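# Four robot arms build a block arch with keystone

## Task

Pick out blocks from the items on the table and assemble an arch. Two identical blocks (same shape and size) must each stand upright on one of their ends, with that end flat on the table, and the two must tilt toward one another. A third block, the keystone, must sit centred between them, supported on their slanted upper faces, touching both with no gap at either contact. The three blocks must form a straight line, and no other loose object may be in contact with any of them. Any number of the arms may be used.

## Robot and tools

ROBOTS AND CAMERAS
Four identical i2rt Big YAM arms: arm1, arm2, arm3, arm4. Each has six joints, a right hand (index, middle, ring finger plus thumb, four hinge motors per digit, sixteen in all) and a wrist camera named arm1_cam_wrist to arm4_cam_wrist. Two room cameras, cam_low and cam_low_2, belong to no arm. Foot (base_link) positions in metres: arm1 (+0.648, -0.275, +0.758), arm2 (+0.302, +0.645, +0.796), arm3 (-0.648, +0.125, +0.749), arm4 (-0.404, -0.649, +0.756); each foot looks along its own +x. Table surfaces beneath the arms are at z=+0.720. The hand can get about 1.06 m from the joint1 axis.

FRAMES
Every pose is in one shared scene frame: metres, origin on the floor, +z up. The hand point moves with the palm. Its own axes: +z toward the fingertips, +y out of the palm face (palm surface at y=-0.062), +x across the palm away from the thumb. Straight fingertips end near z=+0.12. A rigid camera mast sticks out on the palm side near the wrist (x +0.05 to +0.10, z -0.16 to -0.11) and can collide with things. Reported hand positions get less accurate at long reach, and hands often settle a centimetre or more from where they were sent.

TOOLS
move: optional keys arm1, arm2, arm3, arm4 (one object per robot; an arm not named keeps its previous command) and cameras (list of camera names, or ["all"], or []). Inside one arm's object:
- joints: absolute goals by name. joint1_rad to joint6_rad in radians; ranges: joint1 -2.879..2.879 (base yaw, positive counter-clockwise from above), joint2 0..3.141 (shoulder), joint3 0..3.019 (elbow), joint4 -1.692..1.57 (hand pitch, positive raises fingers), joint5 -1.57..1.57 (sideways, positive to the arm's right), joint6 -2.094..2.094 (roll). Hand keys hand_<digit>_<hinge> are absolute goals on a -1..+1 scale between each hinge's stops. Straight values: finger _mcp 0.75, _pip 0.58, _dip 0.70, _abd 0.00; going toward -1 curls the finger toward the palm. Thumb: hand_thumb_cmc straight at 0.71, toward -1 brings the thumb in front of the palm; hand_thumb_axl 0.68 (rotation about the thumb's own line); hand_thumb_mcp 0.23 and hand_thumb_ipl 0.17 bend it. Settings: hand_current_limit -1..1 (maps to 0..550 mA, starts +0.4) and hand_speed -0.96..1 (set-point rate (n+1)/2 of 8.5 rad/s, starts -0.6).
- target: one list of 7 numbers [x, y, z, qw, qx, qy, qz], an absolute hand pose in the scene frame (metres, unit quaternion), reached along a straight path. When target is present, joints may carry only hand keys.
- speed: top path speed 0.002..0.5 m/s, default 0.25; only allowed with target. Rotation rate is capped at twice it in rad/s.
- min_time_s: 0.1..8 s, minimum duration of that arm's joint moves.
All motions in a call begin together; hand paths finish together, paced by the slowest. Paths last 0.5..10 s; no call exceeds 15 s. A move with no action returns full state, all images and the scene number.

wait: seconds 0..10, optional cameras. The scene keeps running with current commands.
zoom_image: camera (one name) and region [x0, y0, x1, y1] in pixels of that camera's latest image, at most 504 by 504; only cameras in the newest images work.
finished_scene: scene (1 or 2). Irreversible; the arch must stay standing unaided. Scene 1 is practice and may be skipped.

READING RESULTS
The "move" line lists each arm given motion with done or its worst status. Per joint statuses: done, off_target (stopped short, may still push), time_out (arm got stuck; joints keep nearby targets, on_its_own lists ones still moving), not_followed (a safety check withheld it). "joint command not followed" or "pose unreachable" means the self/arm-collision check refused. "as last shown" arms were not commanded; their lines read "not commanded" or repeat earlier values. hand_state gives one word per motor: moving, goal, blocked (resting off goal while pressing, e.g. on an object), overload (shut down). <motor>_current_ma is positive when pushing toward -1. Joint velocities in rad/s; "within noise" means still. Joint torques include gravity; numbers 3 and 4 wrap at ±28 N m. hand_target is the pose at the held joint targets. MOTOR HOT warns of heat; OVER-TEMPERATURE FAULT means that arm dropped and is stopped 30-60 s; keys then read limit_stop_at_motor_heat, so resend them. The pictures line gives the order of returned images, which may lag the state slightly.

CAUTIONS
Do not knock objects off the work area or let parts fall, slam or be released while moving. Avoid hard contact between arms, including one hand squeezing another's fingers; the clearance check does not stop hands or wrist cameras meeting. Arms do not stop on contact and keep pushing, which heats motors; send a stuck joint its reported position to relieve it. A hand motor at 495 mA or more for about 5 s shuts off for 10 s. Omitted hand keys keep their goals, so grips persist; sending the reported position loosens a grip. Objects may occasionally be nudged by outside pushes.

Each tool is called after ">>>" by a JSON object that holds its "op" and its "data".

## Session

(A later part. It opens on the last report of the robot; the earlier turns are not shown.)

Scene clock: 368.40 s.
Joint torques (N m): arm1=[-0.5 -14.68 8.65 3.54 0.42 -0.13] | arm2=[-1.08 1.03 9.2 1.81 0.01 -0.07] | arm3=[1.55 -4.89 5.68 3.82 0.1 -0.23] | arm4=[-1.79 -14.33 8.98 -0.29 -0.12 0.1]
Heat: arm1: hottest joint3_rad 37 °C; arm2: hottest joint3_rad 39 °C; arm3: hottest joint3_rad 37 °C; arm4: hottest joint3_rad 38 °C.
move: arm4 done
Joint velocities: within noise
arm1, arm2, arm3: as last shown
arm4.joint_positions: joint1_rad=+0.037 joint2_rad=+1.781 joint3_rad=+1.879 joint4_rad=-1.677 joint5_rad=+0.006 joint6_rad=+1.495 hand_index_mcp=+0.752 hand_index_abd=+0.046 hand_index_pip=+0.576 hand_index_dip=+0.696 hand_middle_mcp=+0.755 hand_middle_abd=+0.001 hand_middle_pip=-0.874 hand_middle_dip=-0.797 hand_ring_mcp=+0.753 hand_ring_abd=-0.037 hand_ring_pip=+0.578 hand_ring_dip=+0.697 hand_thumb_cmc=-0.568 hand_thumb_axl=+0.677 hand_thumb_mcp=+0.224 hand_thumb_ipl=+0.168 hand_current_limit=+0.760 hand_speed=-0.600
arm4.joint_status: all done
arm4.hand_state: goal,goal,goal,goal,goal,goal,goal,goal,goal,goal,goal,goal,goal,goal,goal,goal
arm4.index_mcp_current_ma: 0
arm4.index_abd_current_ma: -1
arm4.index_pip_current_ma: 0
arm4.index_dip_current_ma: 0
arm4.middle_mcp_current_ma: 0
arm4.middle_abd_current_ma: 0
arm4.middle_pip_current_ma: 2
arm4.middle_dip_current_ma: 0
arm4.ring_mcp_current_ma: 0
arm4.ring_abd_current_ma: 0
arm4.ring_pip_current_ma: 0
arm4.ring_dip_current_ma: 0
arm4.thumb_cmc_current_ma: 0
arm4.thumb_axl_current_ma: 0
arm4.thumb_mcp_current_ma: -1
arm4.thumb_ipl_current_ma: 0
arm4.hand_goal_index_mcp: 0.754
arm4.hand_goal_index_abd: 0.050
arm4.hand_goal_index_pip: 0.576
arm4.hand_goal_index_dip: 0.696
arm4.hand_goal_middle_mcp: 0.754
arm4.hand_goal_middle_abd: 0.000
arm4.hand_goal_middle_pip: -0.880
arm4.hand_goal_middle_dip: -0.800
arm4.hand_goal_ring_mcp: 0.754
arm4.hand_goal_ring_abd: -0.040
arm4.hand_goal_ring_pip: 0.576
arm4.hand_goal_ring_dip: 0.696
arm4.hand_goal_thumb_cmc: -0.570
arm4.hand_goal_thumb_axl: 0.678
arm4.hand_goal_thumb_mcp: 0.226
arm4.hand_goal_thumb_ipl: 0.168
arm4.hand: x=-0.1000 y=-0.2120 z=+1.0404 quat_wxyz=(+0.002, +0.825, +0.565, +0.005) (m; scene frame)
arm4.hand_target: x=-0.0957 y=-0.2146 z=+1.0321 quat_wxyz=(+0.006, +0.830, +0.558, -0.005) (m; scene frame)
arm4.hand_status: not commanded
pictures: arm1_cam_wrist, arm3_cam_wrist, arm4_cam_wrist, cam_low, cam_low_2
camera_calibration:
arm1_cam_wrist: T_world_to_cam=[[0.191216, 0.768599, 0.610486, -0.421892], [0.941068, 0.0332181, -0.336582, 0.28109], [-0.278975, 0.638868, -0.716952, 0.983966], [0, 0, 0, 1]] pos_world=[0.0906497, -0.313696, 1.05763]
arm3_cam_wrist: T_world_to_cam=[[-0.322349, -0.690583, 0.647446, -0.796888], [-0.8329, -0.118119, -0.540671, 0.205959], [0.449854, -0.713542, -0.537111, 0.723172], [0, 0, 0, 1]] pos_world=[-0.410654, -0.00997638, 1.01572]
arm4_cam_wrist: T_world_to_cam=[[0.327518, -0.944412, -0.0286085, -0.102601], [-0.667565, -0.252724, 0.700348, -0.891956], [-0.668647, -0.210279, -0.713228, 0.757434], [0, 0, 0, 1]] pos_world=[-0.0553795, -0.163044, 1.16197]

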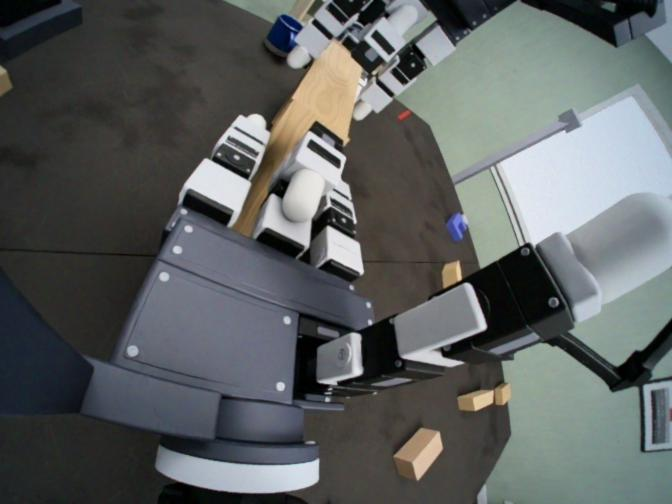

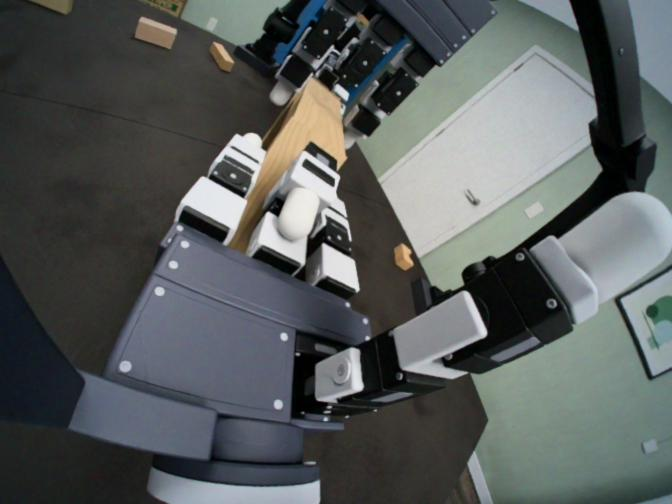

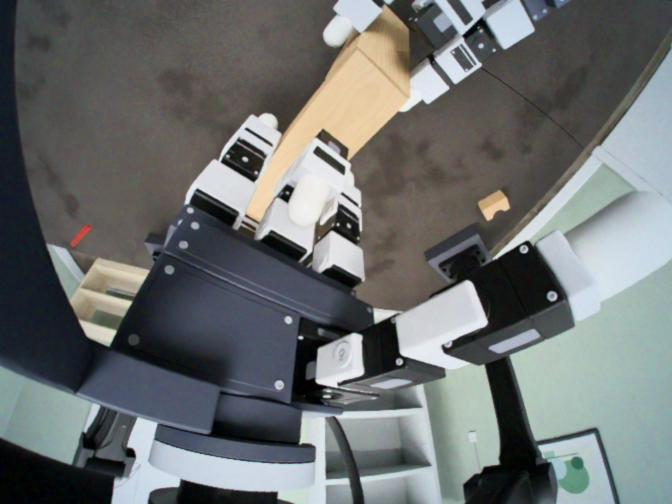

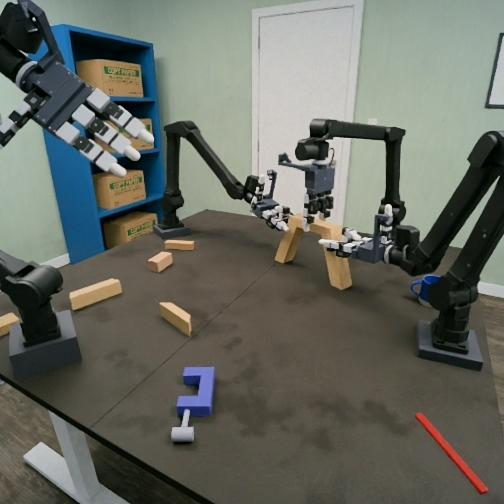

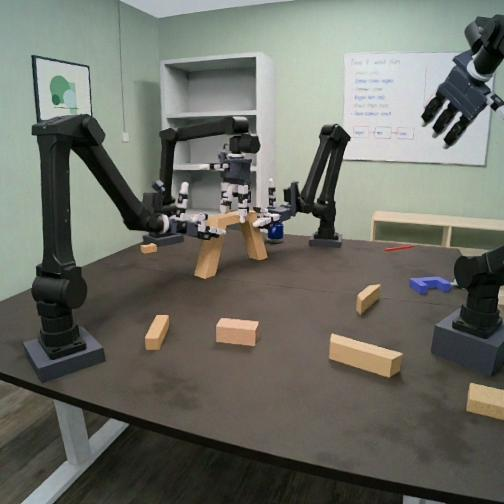

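>>> {"op": "move", "data": {"arm3": {"joints": {"hand_index_mcp": 0.785, "hand_ring_mcp": 0.788, "hand_index_pip": 0.589, "hand_ring_pip": 0.589, "hand_index_abd": -0.08, "hand_ring_abd": 0.03}}}}

>>> {"op": "move", "data": {"arm3": {"joints": {"hand_index_abd": -0.02, "hand_ring_abd": -0.03}}}}

>>> {"op": "move", "data": {"arm3": {"joints": {"hand_index_abd": 0.02, "hand_ring_abd": -0.07}}, "cameras": ["cam_low_2", "cam_low", "arm3_cam_wrist", "arm4_cam_wrist"]}}

>>> {"op": "zoom_image", "data": {"camera": "cam_low_2", "region": [205, 195, 265, 255]}}

>>> {"op": "zoom_image", "data": {"camera": "arm3_cam_wrist", "region": [220, 75, 380, 235]}}

>>> {"op": "zoom_image", "data": {"camera": "cam_low_2", "region": [240, 235, 270, 265]}}

Scene clock: 369.87 s.
Joint torques (N m): arm1=[-0.44 -14.68 8.64 3.52 0.41 -0.12] | arm2=[-1.08 0.97 9.18 1.81 0.01 -0.07] | arm3=[1.55 -4.89 5.68 3.55 0.1 -0.23] | arm4=[-1.85 -14.27 8.96 -0.31 -0.11 0.11]
Heat: arm1: hottest joint3_rad 37 °C; arm2: hottest joint3_rad 39 °C; arm3: hottest joint3_rad 37 °C; arm4: hottest joint3_rad 38 °C.
move: arm3 off_target
Joint velocities: within noise
arm1, arm4: as last shown
arm2.joint_positions: joint1_rad=-0.605 joint2_rad=+0.637 joint3_rad=+1.379 joint4_rad=-1.408 joint5_rad=-0.010 joint6_rad=+1.001 hand_index_mcp=+0.755 hand_index_abd=+0.000 hand_index_pip=+0.577 hand_index_dip=+0.696 hand_middle_mcp=+0.755 hand_middle_abd=+0.000 hand_middle_pip=+0.577 hand_middle_dip=+0.696 hand_ring_mcp=+0.755 hand_ring_abd=+0.000 hand_ring_pip=+0.577 hand_ring_dip=+0.696 hand_thumb_cmc=+0.715 hand_thumb_axl=+0.677 hand_thumb_mcp=+0.225 hand_thumb_ipl=+0.168 hand_current_limit=+0.400 hand_speed=-0.600
arm2.joint_status: not commanded
arm2.hand_state: goal,goal,goal,goal,goal,goal,goal,goal,goal,goal,goal,goal,goal,goal,goal,goal
arm2.index_mcp_current_ma: 2
arm2.index_abd_current_ma: 0
arm2.index_pip_current_ma: 2
arm2.index_dip_current_ma: 0
arm2.middle_mcp_current_ma: 2
arm2.middle_abd_current_ma: 0
arm2.middle_pip_current_ma: 2
arm2.middle_dip_current_ma: 0
arm2.ring_mcp_current_ma: 2
arm2.ring_abd_current_ma: 0
arm2.ring_pip_current_ma: 2
arm2.ring_dip_current_ma: 0
arm2.thumb_cmc_current_ma: 3
arm2.thumb_axl_current_ma: -3
arm2.thumb_mcp_current_ma: -3
arm2.thumb_ipl_current_ma: -1
arm2.hand_goal_index_mcp: 0.754
arm2.hand_goal_index_abd: 0.000
arm2.hand_goal_index_pip: 0.576
arm2.hand_goal_index_dip: 0.696
arm2.hand_goal_middle_mcp: 0.754
arm2.hand_goal_middle_abd: 0.000
arm2.hand_goal_middle_pip: 0.576
arm2.hand_goal_middle_dip: 0.696
arm2.hand_goal_ring_mcp: 0.754
arm2.hand_goal_ring_abd: 0.000
arm2.hand_goal_ring_pip: 0.576
arm2.hand_goal_ring_dip: 0.696
arm2.hand_goal_thumb_cmc: 0.714
arm2.hand_goal_thumb_axl: 0.678
arm2.hand_goal_thumb_mcp: 0.226
arm2.hand_goal_thumb_ipl: 0.168
arm2.hand: x=+0.0389 y=+0.6168 z=+1.3317 quat_wxyz=(+0.439, +0.437, -0.785, -0.018) (m; scene frame)
arm2.hand_target: x=+0.0409 y=+0.6179 z=+1.3448 quat_wxyz=(+0.452, +0.434, -0.779, -0.019) (m; scene frame)
arm2.hand_status: not commanded
arm3.joint_positions: joint1_rad=-0.820 joint2_rad=+1.300 joint3_rad=+0.166 joint4_rad=+1.097 joint5_rad=-0.317 joint6_rad=-0.047 hand_index_mcp=+0.807 hand_index_abd=-0.014 hand_index_pip=+0.597 hand_index_dip=+0.697 hand_middle_mcp=+0.759 hand_middle_abd=+0.000 hand_middle_pip=-0.876 hand_middle_dip=-0.798 hand_ring_mcp=+0.810 hand_ring_abd=-0.034 hand_ring_pip=+0.597 hand_ring_dip=+0.697 hand_thumb_cmc=-0.569 hand_thumb_axl=+0.677 hand_thumb_mcp=+0.223 hand_thumb_ipl=+0.168 hand_current_limit=+0.770 hand_speed=-0.600
arm3.joint_status: hand_index_mcp off_target (ended at +0.807, target +0.785); hand_index_abd off_target (ended at -0.014, target -0.080); hand_ring_mcp off_target (ended at +0.810, target +0.788); hand_ring_abd off_target (ended at -0.034, target +0.030); the others done
arm3.hand_state: blocked,blocked,goal,goal,goal,goal,goal,goal,blocked,blocked,goal,goal,goal,goal,goal,goal
arm3.index_mcp_current_ma: 82
arm3.index_abd_current_ma: 235
arm3.index_pip_current_ma: 21
arm3.index_dip_current_ma: 3
arm3.middle_mcp_current_ma: 17
arm3.middle_abd_current_ma: 0
arm3.middle_pip_current_ma: 10
arm3.middle_dip_current_ma: 7
arm3.ring_mcp_current_ma: 86
arm3.ring_abd_current_ma: -228
arm3.ring_pip_current_ma: 21
arm3.ring_dip_current_ma: 3
arm3.thumb_cmc_current_ma: 4
arm3.thumb_axl_current_ma: -2
arm3.thumb_mcp_current_ma: -10
arm3.thumb_ipl_current_ma: -1
arm3.hand_goal_index_mcp: 0.786
arm3.hand_goal_index_abd: -0.080
arm3.hand_goal_index_pip: 0.590
arm3.hand_goal_index_dip: 0.696
arm3.hand_goal_middle_mcp: 0.754
arm3.hand_goal_middle_abd: 0.000
arm3.hand_goal_middle_pip: -0.880
arm3.hand_goal_middle_dip: -0.800
arm3.hand_goal_ring_mcp: 0.788
arm3.hand_goal_ring_abd: 0.030
arm3.hand_goal_ring_pip: 0.590
arm3.hand_goal_ring_dip: 0.696
arm3.hand_goal_thumb_cmc: -0.570
arm3.hand_goal_thumb_axl: 0.678
arm3.hand_goal_thumb_mcp: 0.226
arm3.hand_goal_thumb_ipl: 0.168
arm3.hand: x=-0.3291 y=-0.1154 z=+0.9899 quat_wxyz=(+0.586, +0.599, +0.403, +0.368) (m; scene frame)
arm3.hand_target: x=-0.3287 y=-0.1102 z=+1.0090 quat_wxyz=(+0.609, +0.574, +0.402, +0.371) (m; scene frame)
arm3.hand_status: not commanded
pictures: none

Scene clock: 370.33 s.
Joint torques (N m): arm1=[-0.44 -14.68 8.64 3.52 0.41 -0.13] | arm2=[-1.08 1.03 9.18 1.81 0.01 -0.07] | arm3=[1.61 -4.78 5.7 3.08 0.11 -0.2] | arm4=[-1.85 -14.27 8.98 -0.29 -0.11 0.11]
Heat: arm1: hottest joint3_rad 37 °C; arm2: hottest joint3_rad 39 °C; arm3: hottest joint3_rad 37 °C; arm4: hottest joint3_rad 38 °C.
move: arm3 done
Joint velocities: within noise
arm1.joint_positions: joint1_rad=+0.570 joint2_rad=+1.684 joint3_rad=+0.884 joint4_rad=+0.549 joint5_rad=+0.455 joint6_rad=+0.124 hand_index_mcp=+0.801 hand_index_abd=-0.018 hand_index_pip=+0.597 hand_index_dip=+0.702 hand_middle_mcp=+0.760 hand_middle_abd=+0.000 hand_middle_pip=-0.876 hand_middle_dip=-0.797 hand_ring_mcp=+0.797 hand_ring_abd=-0.026 hand_ring_pip=+0.599 hand_ring_dip=+0.701 hand_thumb_cmc=-0.568 hand_thumb_axl=+0.677 hand_thumb_mcp=+0.224 hand_thumb_ipl=+0.168 hand_current_limit=+0.760 hand_speed=-0.600
arm1.joint_status: not commanded
arm1.hand_state: blocked,blocked,blocked,goal,goal,goal,goal,goal,blocked,blocked,blocked,goal,goal,goal,goal,goal
arm1.index_mcp_current_ma: 177
arm1.index_abd_current_ma: 484
arm1.index_pip_current_ma: 64
arm1.index_dip_current_ma: 14
arm1.middle_mcp_current_ma: 15
arm1.middle_abd_current_ma: 0
arm1.middle_pip_current_ma: 9
arm1.middle_dip_current_ma: 5
arm1.ring_mcp_current_ma: 160
arm1.ring_abd_current_ma: -484
arm1.ring_pip_current_ma: 69
arm1.ring_dip_current_ma: 13
arm1.thumb_cmc_current_ma: 3
arm1.thumb_axl_current_ma: -1
arm1.thumb_mcp_current_ma: -7
arm1.thumb_ipl_current_ma: -1
arm1.hand_goal_index_mcp: 0.754
arm1.hand_goal_index_abd: -0.220
arm1.hand_goal_index_pip: 0.576
arm1.hand_goal_index_dip: 0.696
arm1.hand_goal_middle_mcp: 0.754
arm1.hand_goal_middle_abd: 0.000
arm1.hand_goal_middle_pip: -0.880
arm1.hand_goal_middle_dip: -0.800
arm1.hand_goal_ring_mcp: 0.754
arm1.hand_goal_ring_abd: 0.220
arm1.hand_goal_ring_pip: 0.576
arm1.hand_goal_ring_dip: 0.696
arm1.hand_goal_thumb_cmc: -0.570
arm1.hand_goal_thumb_axl: 0.678
arm1.hand_goal_thumb_mcp: 0.226
arm1.hand_goal_thumb_ipl: 0.168
arm1.hand: x=+0.0137 y=-0.2154 z=+1.0054 quat_wxyz=(-0.345, -0.432, +0.653, +0.518) (m; scene frame)
arm1.hand_target: x=+0.0134 y=-0.2201 z=+1.0270 quat_wxyz=(-0.365, -0.419, +0.640, +0.531) (m; scene frame)
arm1.hand_status: not commanded
arm2, arm4: as last shown
arm3.joint_positions: joint1_rad=-0.820 joint2_rad=+1.299 joint3_rad=+0.166 joint4_rad=+1.109 joint5_rad=-0.317 joint6_rad=-0.051 hand_index_mcp=+0.807 hand_index_abd=-0.008 hand_index_pip=+0.597 hand_index_dip=+0.697 hand_middle_mcp=+0.759 hand_middle_abd=+0.000 hand_middle_pip=-0.876 hand_middle_dip=-0.798 hand_ring_mcp=+0.810 hand_ring_abd=-0.042 hand_ring_pip=+0.597 hand_ring_dip=+0.697 hand_thumb_cmc=-0.569 hand_thumb_axl=+0.677 hand_thumb_mcp=+0.224 hand_thumb_ipl=+0.168 hand_current_limit=+0.770 hand_speed=-0.600
arm3.joint_status: all done
arm3.hand_state: blocked,goal,goal,goal,goal,goal,goal,goal,blocked,goal,goal,goal,goal,goal,goal,goal
arm3.index_mcp_current_ma: 82
arm3.index_abd_current_ma: 36
arm3.index_pip_current_ma: 21
arm3.index_dip_current_ma: 3
arm3.middle_mcp_current_ma: 18
arm3.middle_abd_current_ma: 0
arm3.middle_pip_current_ma: 10
arm3.middle_dip_current_ma: 7
arm3.ring_mcp_current_ma: 86
arm3.ring_abd_current_ma: -37
arm3.ring_pip_current_ma: 21
arm3.ring_dip_current_ma: 3
arm3.thumb_cmc_current_ma: 4
arm3.thumb_axl_current_ma: -2
arm3.thumb_mcp_current_ma: -9
arm3.thumb_ipl_current_ma: -1
arm3.hand_goal_index_mcp: 0.786
arm3.hand_goal_index_abd: -0.020
arm3.hand_goal_index_pip: 0.590
arm3.hand_goal_index_dip: 0.696
arm3.hand_goal_middle_mcp: 0.754
arm3.hand_goal_middle_abd: 0.000
arm3.hand_goal_middle_pip: -0.880
arm3.hand_goal_middle_dip: -0.800
arm3.hand_goal_ring_mcp: 0.788
arm3.hand_goal_ring_abd: -0.030
arm3.hand_goal_ring_pip: 0.590
arm3.hand_goal_ring_dip: 0.696
arm3.hand_goal_thumb_cmc: -0.570
arm3.hand_goal_thumb_axl: 0.678
arm3.hand_goal_thumb_mcp: 0.226
arm3.hand_goal_thumb_ipl: 0.168
arm3.hand: x=-0.3297 y=-0.1144 z=+0.9933 quat_wxyz=(+0.592, +0.594, +0.403, +0.368) (m; scene frame)
arm3.hand_target: x=-0.3287 y=-0.1102 z=+1.0088 quat_wxyz=(+0.609, +0.574, +0.402, +0.371) (m; scene frame)
arm3.hand_status: not commanded
pictures: none

Scene clock: 370.80 s.
Joint torques (N m): arm1=[-0.5 -14.68 8.65 3.54 0.41 -0.12] | arm2=[-1.08 0.97 9.21 1.83 0.01 -0.06] | arm3=[1.55 -4.72 5.7 2.96 0.11 -0.16] | arm4=[-1.85 -14.21 8.95 -0.31 -0.12 0.11]
Heat: arm1: hottest joint3_rad 37 °C; arm2: hottest joint3_rad 39 °C; arm3: hottest joint3_rad 37 °C; arm4: hottest joint3_rad 38 °C.
move: arm3 done
Joint velocities: within noise
arm1, arm2, arm4: as last shown
arm3.joint_positions: joint1_rad=-0.820 joint2_rad=+1.298 joint3_rad=+0.166 joint4_rad=+1.113 joint5_rad=-0.317 joint6_rad=-0.052 hand_index_mcp=+0.807 hand_index_abd=+0.017 hand_index_pip=+0.597 hand_index_dip=+0.697 hand_middle_mcp=+0.759 hand_middle_abd=+0.000 hand_middle_pip=-0.876 hand_middle_dip=-0.798 hand_ring_mcp=+0.810 hand_ring_abd=-0.067 hand_ring_pip=+0.597 hand_ring_dip=+0.697 hand_thumb_cmc=-0.569 hand_thumb_axl=+0.677 hand_thumb_mcp=+0.224 hand_thumb_ipl=+0.168 hand_current_limit=+0.770 hand_speed=-0.600
arm3.joint_status: all done
arm3.hand_state: blocked,goal,goal,goal,goal,goal,goal,goal,blocked,goal,goal,goal,goal,goal,goal,goal
arm3.index_mcp_current_ma: 81
arm3.index_abd_current_ma: -7
arm3.index_pip_current_ma: 21
arm3.index_dip_current_ma: 3
arm3.middle_mcp_current_ma: 18
arm3.middle_abd_current_ma: 0
arm3.middle_pip_current_ma: 10
arm3.middle_dip_current_ma: 7
arm3.ring_mcp_current_ma: 86
arm3.ring_abd_current_ma: 7
arm3.ring_pip_current_ma: 21
arm3.ring_dip_current_ma: 3
arm3.thumb_cmc_current_ma: 4
arm3.thumb_axl_current_ma: -2
arm3.thumb_mcp_current_ma: -9
arm3.thumb_ipl_current_ma: -1
arm3.hand_goal_index_mcp: 0.786
arm3.hand_goal_index_abd: 0.020
arm3.hand_goal_index_pip: 0.590
arm3.hand_goal_index_dip: 0.696
arm3.hand_goal_middle_mcp: 0.754
arm3.hand_goal_middle_abd: 0.000
arm3.hand_goal_middle_pip: -0.880
arm3.hand_goal_middle_dip: -0.800
arm3.hand_goal_ring_mcp: 0.788
arm3.hand_goal_ring_abd: -0.070
arm3.hand_goal_ring_pip: 0.590
arm3.hand_goal_ring_dip: 0.696
arm3.hand_goal_thumb_cmc: -0.570
arm3.hand_goal_thumb_axl: 0.678
arm3.hand_goal_thumb_mcp: 0.226
arm3.hand_goal_thumb_ipl: 0.168
arm3.hand: x=-0.3300 y=-0.1140 z=+0.9947 quat_wxyz=(+0.594, +0.592, +0.403, +0.368) (m; scene frame)
arm3.hand_target: x=-0.3287 y=-0.1102 z=+1.0090 quat_wxyz=(+0.609, +0.574, +0.403, +0.371) (m; scene frame)
arm3.hand_status: not commanded
pictures: arm3_cam_wrist, arm4_cam_wrist, cam_low, cam_low_2
camera_calibration:
arm3_cam_wrist: T_world_to_cam=[[-0.33335, -0.676104, 0.657085, -0.811975], [-0.823567, -0.130435, -0.552018, 0.22177], [0.458929, -0.725169, -0.513337, 0.706701], [0, 0, 0, 1]] pos_world=[-0.412355, -0.00757562, 1.01873]
arm4_cam_wrist: T_world_to_cam=[[0.327518, -0.944412, -0.0286085, -0.102601], [-0.667565, -0.252724, 0.700348, -0.891956], [-0.668647, -0.210279, -0.713228, 0.757434], [0, 0, 0, 1]] pos_world=[-0.0553795, -0.163044, 1.16197]

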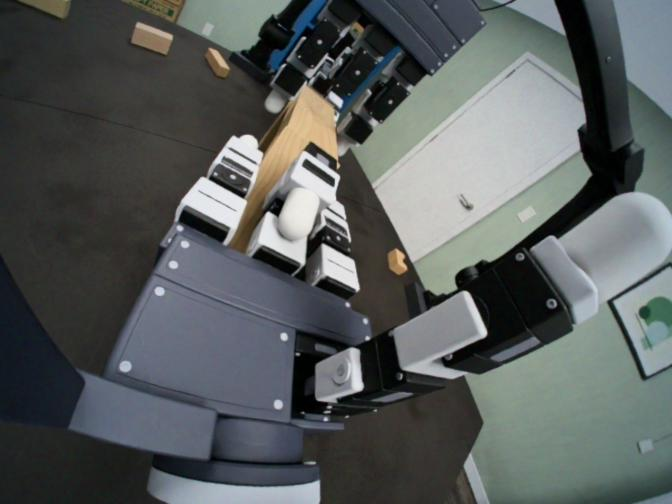

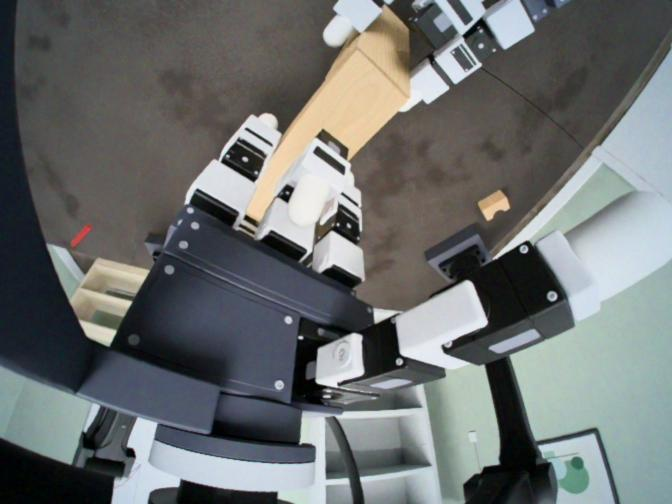

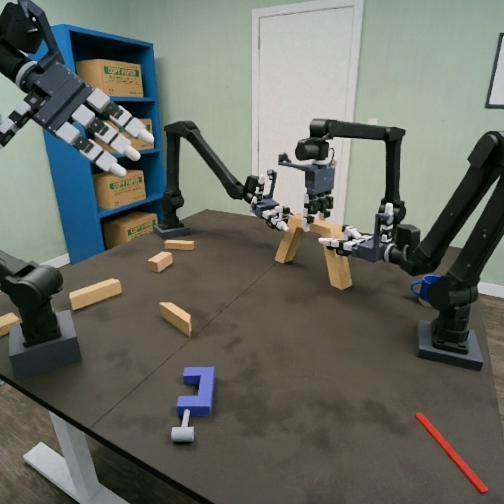

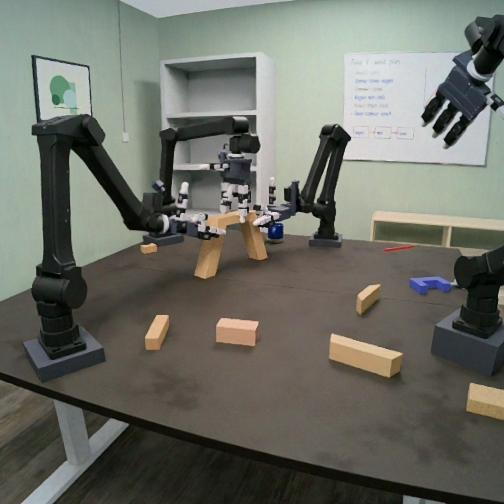

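Scaled by 8.400 from the camera's 504x504 image, which has a finer 720x720 frame.

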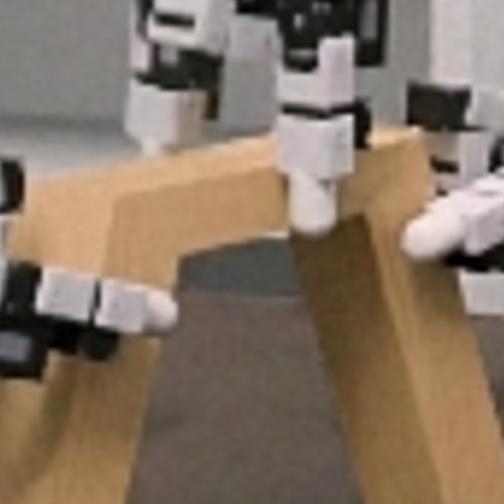

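Scaled by 3.150 from the camera's 672x504 image, which has a finer 960x720 frame.

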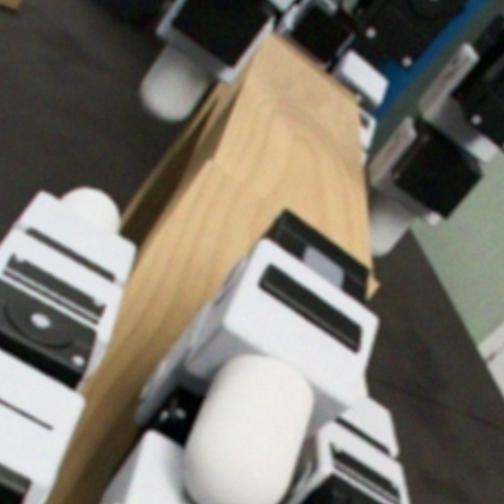

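Scaled by 16.800 from the camera's 504x504 image, which has a finer 720x720 frame.

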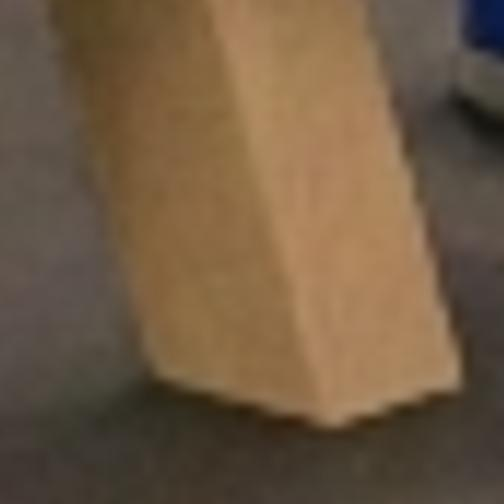

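>>> {"op": "move", "data": {"arm1": {"joints": {"hand_index_mcp": 0.801, "hand_ring_mcp": 0.797, "hand_index_pip": 0.597, "hand_ring_pip": 0.598, "hand_index_abd": -0.10, "hand_ring_abd": 0.06}}}}

>>> {"op": "move", "data": {"arm1": {"joints": {"hand_index_abd": -0.05, "hand_ring_abd": 0.005}}}}

>>> {"op": "move", "data": {"arm1": {"joints": {"hand_index_abd": -0.02, "hand_ring_abd": -0.025}}}}

>>> {"op": "move", "data": {"arm1": {"joints": {"hand_index_abd": 0.02, "hand_ring_abd": -0.065}}, "cameras": ["cam_low_2", "cam_low", "arm3_cam_wrist", "arm4_cam_wrist", "arm1_cam_wrist"]}}

>>> {"op": "zoom_image", "data": {"camera": "cam_low_2", "region": [180, 190, 280, 290]}}

>>> {"op": "zoom_image", "data": {"camera": "arm1_cam_wrist", "region": [220, 65, 380, 225]}}

>>> {"op": "zoom_image", "data": {"camera": "arm3_cam_wrist", "region": [265, 75, 365, 175]}}

Scene clock: 372.37 s.
Joint torques (N m): arm1=[-0.5 -14.68 8.65 3.23 0.34 -0.12] | arm2=[-1.08 1.03 9.2 1.81 0.01 -0.06] | arm3=[1.61 -4.72 5.68 2.96 0.1 -0.17] | arm4=[-1.79 -14.15 8.96 -0.28 -0.11 0.11]
Heat: arm1: hottest joint3_rad 36 °C; arm2: hottest joint3_rad 39 °C; arm3: hottest joint3_rad 37 °C; arm4: hottest joint3_rad 38 °C.
move: arm1 off_target
Joint velocities: within noise
arm1.joint_positions: joint1_rad=+0.570 joint2_rad=+1.684 joint3_rad=+0.884 joint4_rad=+0.557 joint5_rad=+0.456 joint6_rad=+0.124 hand_index_mcp=+0.823 hand_index_abd=-0.017 hand_index_pip=+0.605 hand_index_dip=+0.701 hand_middle_mcp=+0.760 hand_middle_abd=+0.000 hand_middle_pip=-0.876 hand_middle_dip=-0.797 hand_ring_mcp=+0.820 hand_ring_abd=-0.026 hand_ring_pip=+0.607 hand_ring_dip=+0.701 hand_thumb_cmc=-0.568 hand_thumb_axl=+0.677 hand_thumb_mcp=+0.224 hand_thumb_ipl=+0.168 hand_current_limit=+0.760 hand_speed=-0.600
arm1.joint_status: hand_index_mcp off_target (ended at +0.823, target +0.801); hand_index_abd off_target (ended at -0.017, target -0.100); hand_ring_mcp off_target (ended at +0.820, target +0.797); hand_ring_abd off_target (ended at -0.026, target +0.060); the others done
arm1.hand_state: blocked,blocked,goal,goal,goal,goal,goal,goal,blocked,blocked,goal,goal,goal,goal,goal,goal
arm1.index_mcp_current_ma: 67
arm1.index_abd_current_ma: 276
arm1.index_pip_current_ma: 17
arm1.index_dip_current_ma: 12
arm1.middle_mcp_current_ma: 15
arm1.middle_abd_current_ma: 0
arm1.middle_pip_current_ma: 9
arm1.middle_dip_current_ma: 5
arm1.ring_mcp_current_ma: 71
arm1.ring_abd_current_ma: -289
arm1.ring_pip_current_ma: 23
arm1.ring_dip_current_ma: 11
arm1.thumb_cmc_current_ma: 3
arm1.thumb_axl_current_ma: -1
arm1.thumb_mcp_current_ma: -7
arm1.thumb_ipl_current_ma: -1
arm1.hand_goal_index_mcp: 0.802
arm1.hand_goal_index_abd: -0.100
arm1.hand_goal_index_pip: 0.598
arm1.hand_goal_index_dip: 0.696
arm1.hand_goal_middle_mcp: 0.754
arm1.hand_goal_middle_abd: 0.000
arm1.hand_goal_middle_pip: -0.880
arm1.hand_goal_middle_dip: -0.800
arm1.hand_goal_ring_mcp: 0.798
arm1.hand_goal_ring_abd: 0.060
arm1.hand_goal_ring_pip: 0.598
arm1.hand_goal_ring_dip: 0.696
arm1.hand_goal_thumb_cmc: -0.570
arm1.hand_goal_thumb_axl: 0.678
arm1.hand_goal_thumb_mcp: 0.226
arm1.hand_goal_thumb_ipl: 0.168
arm1.hand: x=+0.0140 y=-0.2152 z=+1.0072 quat_wxyz=(-0.347, -0.430, +0.651, +0.520) (m; scene frame)
arm1.hand_target: x=+0.0134 y=-0.2201 z=+1.0270 quat_wxyz=(-0.365, -0.419, +0.640, +0.531) (m; scene frame)
arm1.hand_status: not commanded
arm2, arm3, arm4: as last shown
arm3.hand_target: x=-0.3287 y=-0.1102 z=+1.0090 quat_wxyz=(+0.609, +0.574, +0.402, +0.371) (m; scene frame)
pictures: none

Scene clock: 372.83 s.
Joint torques (N m): arm1=[-0.44 -14.68 8.65 3.08 0.31 -0.12] | arm2=[-1.08 1.03 9.2 1.83 0.01 -0.07] | arm3=[1.61 -4.72 5.7 2.96 0.11 -0.17] | arm4=[-1.85 -14.15 8.94 -0.29 -0.11 0.11]
Heat: arm1: hottest joint3_rad 36 °C; arm2: hottest joint3_rad 39 °C; arm3: hottest joint3_rad 37 °C; arm4: hottest joint3_rad 38 °C.
move: arm1 off_target
Joint velocities: within noise
arm1.joint_positions: joint1_rad=+0.570 joint2_rad=+1.684 joint3_rad=+0.884 joint4_rad=+0.560 joint5_rad=+0.457 joint6_rad=+0.124 hand_index_mcp=+0.823 hand_index_abd=-0.011 hand_index_pip=+0.605 hand_index_dip=+0.701 hand_middle_mcp=+0.760 hand_middle_abd=+0.000 hand_middle_pip=-0.876 hand_middle_dip=-0.797 hand_ring_mcp=+0.820 hand_ring_abd=-0.033 hand_ring_pip=+0.607 hand_ring_dip=+0.701 hand_thumb_cmc=-0.568 hand_thumb_axl=+0.677 hand_thumb_mcp=+0.224 hand_thumb_ipl=+0.168 hand_current_limit=+0.760 hand_speed=-0.600
arm1.joint_status: hand_index_abd off_target (ended at -0.011, target -0.050); hand_ring_abd off_target (ended at -0.033, target +0.005)
arm1.hand_state: blocked,blocked,goal,goal,goal,goal,goal,goal,blocked,blocked,goal,goal,goal,goal,goal,goal
arm1.index_mcp_current_ma: 67
arm1.index_abd_current_ma: 113
arm1.index_pip_current_ma: 17
arm1.index_dip_current_ma: 12
arm1.middle_mcp_current_ma: 15
arm1.middle_abd_current_ma: 0
arm1.middle_pip_current_ma: 9
arm1.middle_dip_current_ma: 5
arm1.ring_mcp_current_ma: 71
arm1.ring_abd_current_ma: -114
arm1.ring_pip_current_ma: 23
arm1.ring_dip_current_ma: 11
arm1.thumb_cmc_current_ma: 3
arm1.thumb_axl_current_ma: -1
arm1.thumb_mcp_current_ma: -7
arm1.thumb_ipl_current_ma: -1
arm1.hand_goal_index_mcp: 0.802
arm1.hand_goal_index_abd: -0.050
arm1.hand_goal_index_pip: 0.598
arm1.hand_goal_index_dip: 0.696
arm1.hand_goal_middle_mcp: 0.754
arm1.hand_goal_middle_abd: 0.000
arm1.hand_goal_middle_pip: -0.880
arm1.hand_goal_middle_dip: -0.800
arm1.hand_goal_ring_mcp: 0.798
arm1.hand_goal_ring_abd: 0.006
arm1.hand_goal_ring_pip: 0.598
arm1.hand_goal_ring_dip: 0.696
arm1.hand_goal_thumb_cmc: -0.570
arm1.hand_goal_thumb_axl: 0.678
arm1.hand_goal_thumb_mcp: 0.226
arm1.hand_goal_thumb_ipl: 0.168
arm1.hand: x=+0.0142 y=-0.2151 z=+1.0081 quat_wxyz=(-0.348, -0.428, +0.651, +0.521) (m; scene frame)
arm1.hand_target: x=+0.0134 y=-0.2200 z=+1.0270 quat_wxyz=(-0.365, -0.419, +0.640, +0.531) (m; scene frame)
arm1.hand_status: not commanded
arm2, arm3, arm4: as last shown
pictures: none

Scene clock: 373.30 s.
Joint torques (N m): arm1=[-0.5 -14.68 8.66 2.78 0.28 -0.12] | arm2=[-1.03 1.03 9.2 1.81 0.01 -0.07] | arm3=[1.61 -4.72 5.7 2.95 0.11 -0.17] | arm4=[-1.79 -14.27 8.95 -0.31 -0.11 0.11]
Heat: arm1: hottest joint3_rad 36 °C; arm2: hottest joint3_rad 39 °C; arm3: hottest joint3_rad 37 °C; arm4: hottest joint3_rad 38 °C.
move: arm1 done
Joint velocities: within noise
arm1.joint_positions: joint1_rad=+0.570 joint2_rad=+1.684 joint3_rad=+0.884 joint4_rad=+0.568 joint5_rad=+0.458 joint6_rad=+0.124 hand_index_mcp=+0.823 hand_index_abd=-0.008 hand_index_pip=+0.605 hand_index_dip=+0.701 hand_middle_mcp=+0.760 hand_middle_abd=+0.000 hand_middle_pip=-0.876 hand_middle_dip=-0.797 hand_ring_mcp=+0.819 hand_ring_abd=-0.035 hand_ring_pip=+0.607 hand_ring_dip=+0.700 hand_thumb_cmc=-0.568 hand_thumb_axl=+0.677 hand_thumb_mcp=+0.224 hand_thumb_ipl=+0.168 hand_current_limit=+0.760 hand_speed=-0.600
arm1.joint_status: all done
arm1.hand_state: blocked,goal,goal,goal,goal,goal,goal,goal,blocked,goal,goal,goal,goal,goal,goal,goal
arm1.index_mcp_current_ma: 67
arm1.index_abd_current_ma: 27
arm1.index_pip_current_ma: 17
arm1.index_dip_current_ma: 11
arm1.middle_mcp_current_ma: 15
arm1.middle_abd_current_ma: 0
arm1.middle_pip_current_ma: 9
arm1.middle_dip_current_ma: 5
arm1.ring_mcp_current_ma: 71
arm1.ring_abd_current_ma: -24
arm1.ring_pip_current_ma: 23
arm1.ring_dip_current_ma: 9
arm1.thumb_cmc_current_ma: 3
arm1.thumb_axl_current_ma: -1
arm1.thumb_mcp_current_ma: -7
arm1.thumb_ipl_current_ma: -1
arm1.hand_goal_index_mcp: 0.802
arm1.hand_goal_index_abd: -0.020
arm1.hand_goal_index_pip: 0.598
arm1.hand_goal_index_dip: 0.696
arm1.hand_goal_middle_mcp: 0.754
arm1.hand_goal_middle_abd: 0.000
arm1.hand_goal_middle_pip: -0.880
arm1.hand_goal_middle_dip: -0.800
arm1.hand_goal_ring_mcp: 0.798
arm1.hand_goal_ring_abd: -0.024
arm1.hand_goal_ring_pip: 0.598
arm1.hand_goal_ring_dip: 0.696
arm1.hand_goal_thumb_cmc: -0.570
arm1.hand_goal_thumb_axl: 0.678
arm1.hand_goal_thumb_mcp: 0.226
arm1.hand_goal_thumb_ipl: 0.168
arm1.hand: x=+0.0144 y=-0.2150 z=+1.0097 quat_wxyz=(-0.351, -0.426, +0.650, +0.522) (m; scene frame)
arm1.hand_target: x=+0.0135 y=-0.2200 z=+1.0270 quat_wxyz=(-0.365, -0.419, +0.640, +0.531) (m; scene frame)
arm1.hand_status: not commanded
arm2, arm3, arm4: as last shown
pictures: none

Scene clock: 373.77 s.
Joint torques (N m): arm1=[-0.44 -14.68 8.66 2.7 0.28 -0.12] | arm2=[-1.08 1.03 9.2 1.81 0.01 -0.06] | arm3=[1.61 -4.72 5.71 2.97 0.11 -0.18] | arm4=[-1.79 -14.15 8.95 -0.29 -0.11 0.11]
Heat: arm1: hottest joint3_rad 36 °C; arm2: hottest joint3_rad 39 °C; arm3: hottest joint3_rad 37 °C; arm4: hottest joint3_rad 38 °C.
move: arm1 done
Joint velocities: within noise
arm1.joint_positions: joint1_rad=+0.570 joint2_rad=+1.684 joint3_rad=+0.884 joint4_rad=+0.570 joint5_rad=+0.458 joint6_rad=+0.124 hand_index_mcp=+0.823 hand_index_abd=+0.017 hand_index_pip=+0.605 hand_index_dip=+0.700 hand_middle_mcp=+0.760 hand_middle_abd=+0.000 hand_middle_pip=-0.876 hand_middle_dip=-0.797 hand_ring_mcp=+0.818 hand_ring_abd=-0.061 hand_ring_pip=+0.606 hand_ring_dip=+0.700 hand_thumb_cmc=-0.568 hand_thumb_axl=+0.677 hand_thumb_mcp=+0.224 hand_thumb_ipl=+0.168 hand_current_limit=+0.760 hand_speed=-0.600
arm1.joint_status: all done
arm1.hand_state: blocked,goal,goal,goal,goal,goal,goal,goal,goal,goal,goal,goal,goal,goal,goal,goal
arm1.index_mcp_current_ma: 67
arm1.index_abd_current_ma: -5
arm1.index_pip_current_ma: 17
arm1.index_dip_current_ma: 8
arm1.middle_mcp_current_ma: 15
arm1.middle_abd_current_ma: 0
arm1.middle_pip_current_ma: 9
arm1.middle_dip_current_ma: 5
arm1.ring_mcp_current_ma: 64
arm1.ring_abd_current_ma: 6
arm1.ring_pip_current_ma: 21
arm1.ring_dip_current_ma: 8
arm1.thumb_cmc_current_ma: 3
arm1.thumb_axl_current_ma: -1
arm1.thumb_mcp_current_ma: -7
arm1.thumb_ipl_current_ma: -1
arm1.hand_goal_index_mcp: 0.802
arm1.hand_goal_index_abd: 0.020
arm1.hand_goal_index_pip: 0.598
arm1.hand_goal_index_dip: 0.696
arm1.hand_goal_middle_mcp: 0.754
arm1.hand_goal_middle_abd: 0.000
arm1.hand_goal_middle_pip: -0.880
arm1.hand_goal_middle_dip: -0.800
arm1.hand_goal_ring_mcp: 0.798
arm1.hand_goal_ring_abd: -0.064
arm1.hand_goal_ring_pip: 0.598
arm1.hand_goal_ring_dip: 0.696
arm1.hand_goal_thumb_cmc: -0.570
arm1.hand_goal_thumb_axl: 0.678
arm1.hand_goal_thumb_mcp: 0.226
arm1.hand_goal_thumb_ipl: 0.168
arm1.hand: x=+0.0145 y=-0.2150 z=+1.0102 quat_wxyz=(-0.351, -0.426, +0.650, +0.523) (m; scene frame)
arm1.hand_target: x=+0.0135 y=-0.2200 z=+1.0270 quat_wxyz=(-0.365, -0.419, +0.640, +0.531) (m; scene frame)
arm1.hand_status: not commanded
arm2, arm3, arm4: as last shown
pictures: arm1_cam_wrist, arm3_cam_wrist, arm4_cam_wrist, cam_low, cam_low_2
camera_calibration:
arm1_cam_wrist: T_world_to_cam=[[0.20578, 0.768302, 0.606107, -0.42115], [0.934079, 0.0304773, -0.355763, 0.300808], [-0.291806, 0.639361, -0.711384, 0.982076], [0, 0, 0, 1]] pos_world=[0.0922621, -0.313498, 1.06091]
arm3_cam_wrist: T_world_to_cam=[[-0.33335, -0.676104, 0.657085, -0.811975], [-0.823567, -0.130435, -0.552018, 0.22177], [0.458929, -0.725169, -0.513337, 0.706701], [0, 0, 0, 1]] pos_world=[-0.412355, -0.00757562, 1.01873]
arm4_cam_wrist: T_world_to_cam=[[0.327518, -0.944412, -0.0286085, -0.102601], [-0.667565, -0.252724, 0.700348, -0.891956], [-0.668647, -0.210279, -0.713228, 0.757434], [0, 0, 0, 1]] pos_world=[-0.0553795, -0.163044, 1.16197]

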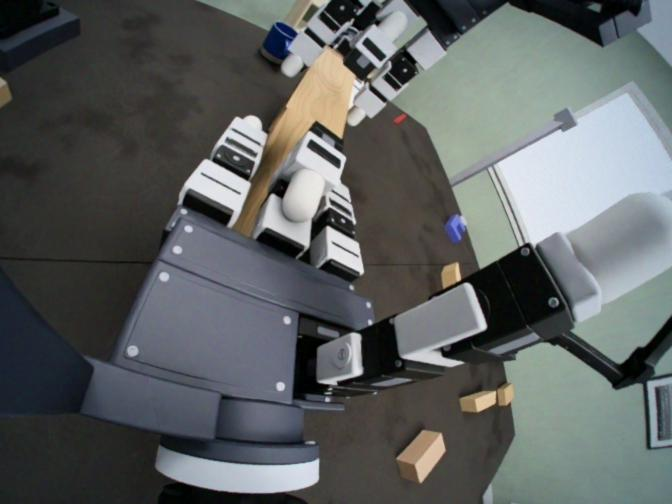

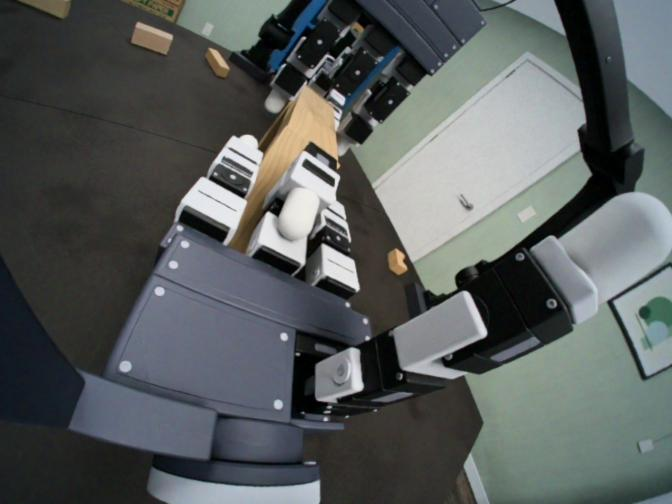

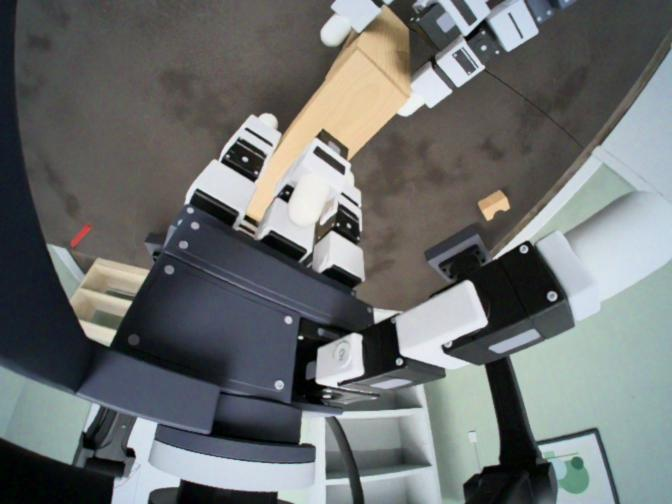

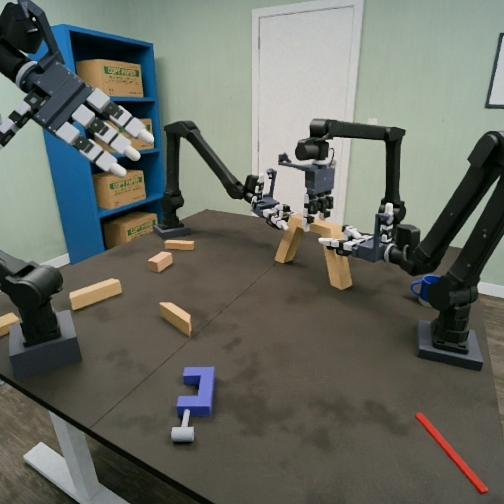

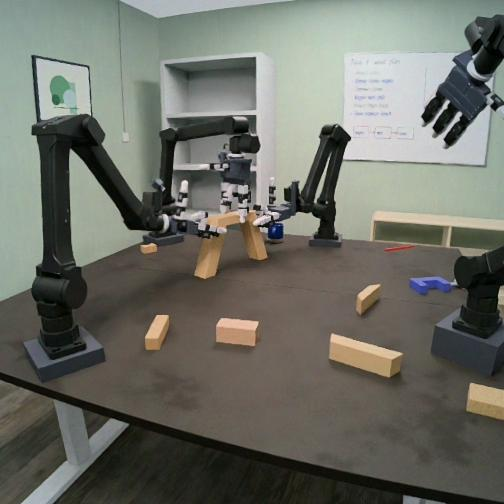

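Scaled by 5.040 from the camera's 504x504 image, which has a finer 720x720 frame.

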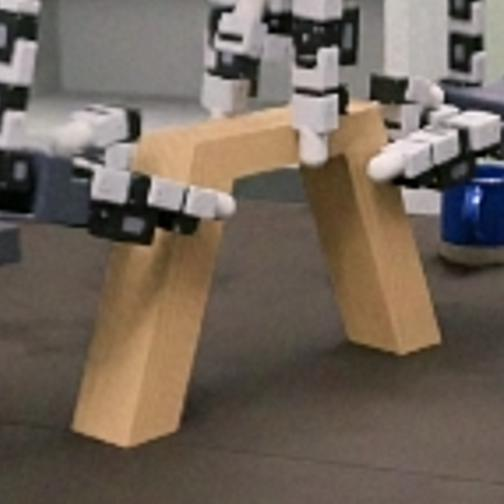

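Scaled by 3.150 from the camera's 672x504 image, which has a finer 960x720 frame.

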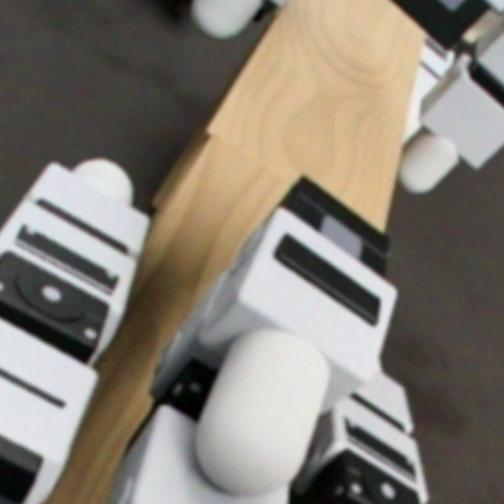

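Scaled by 5.040 from the camera's 672x504 image, which has a finer 960x720 frame.

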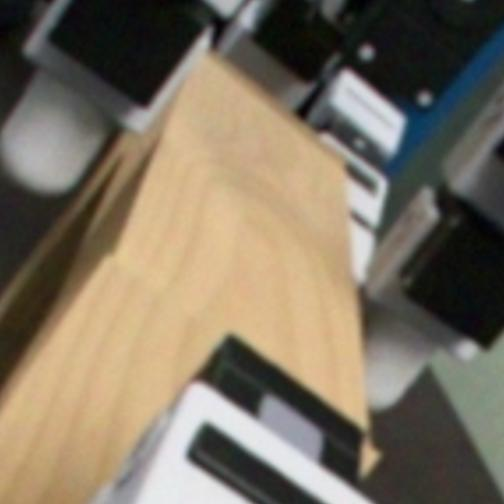

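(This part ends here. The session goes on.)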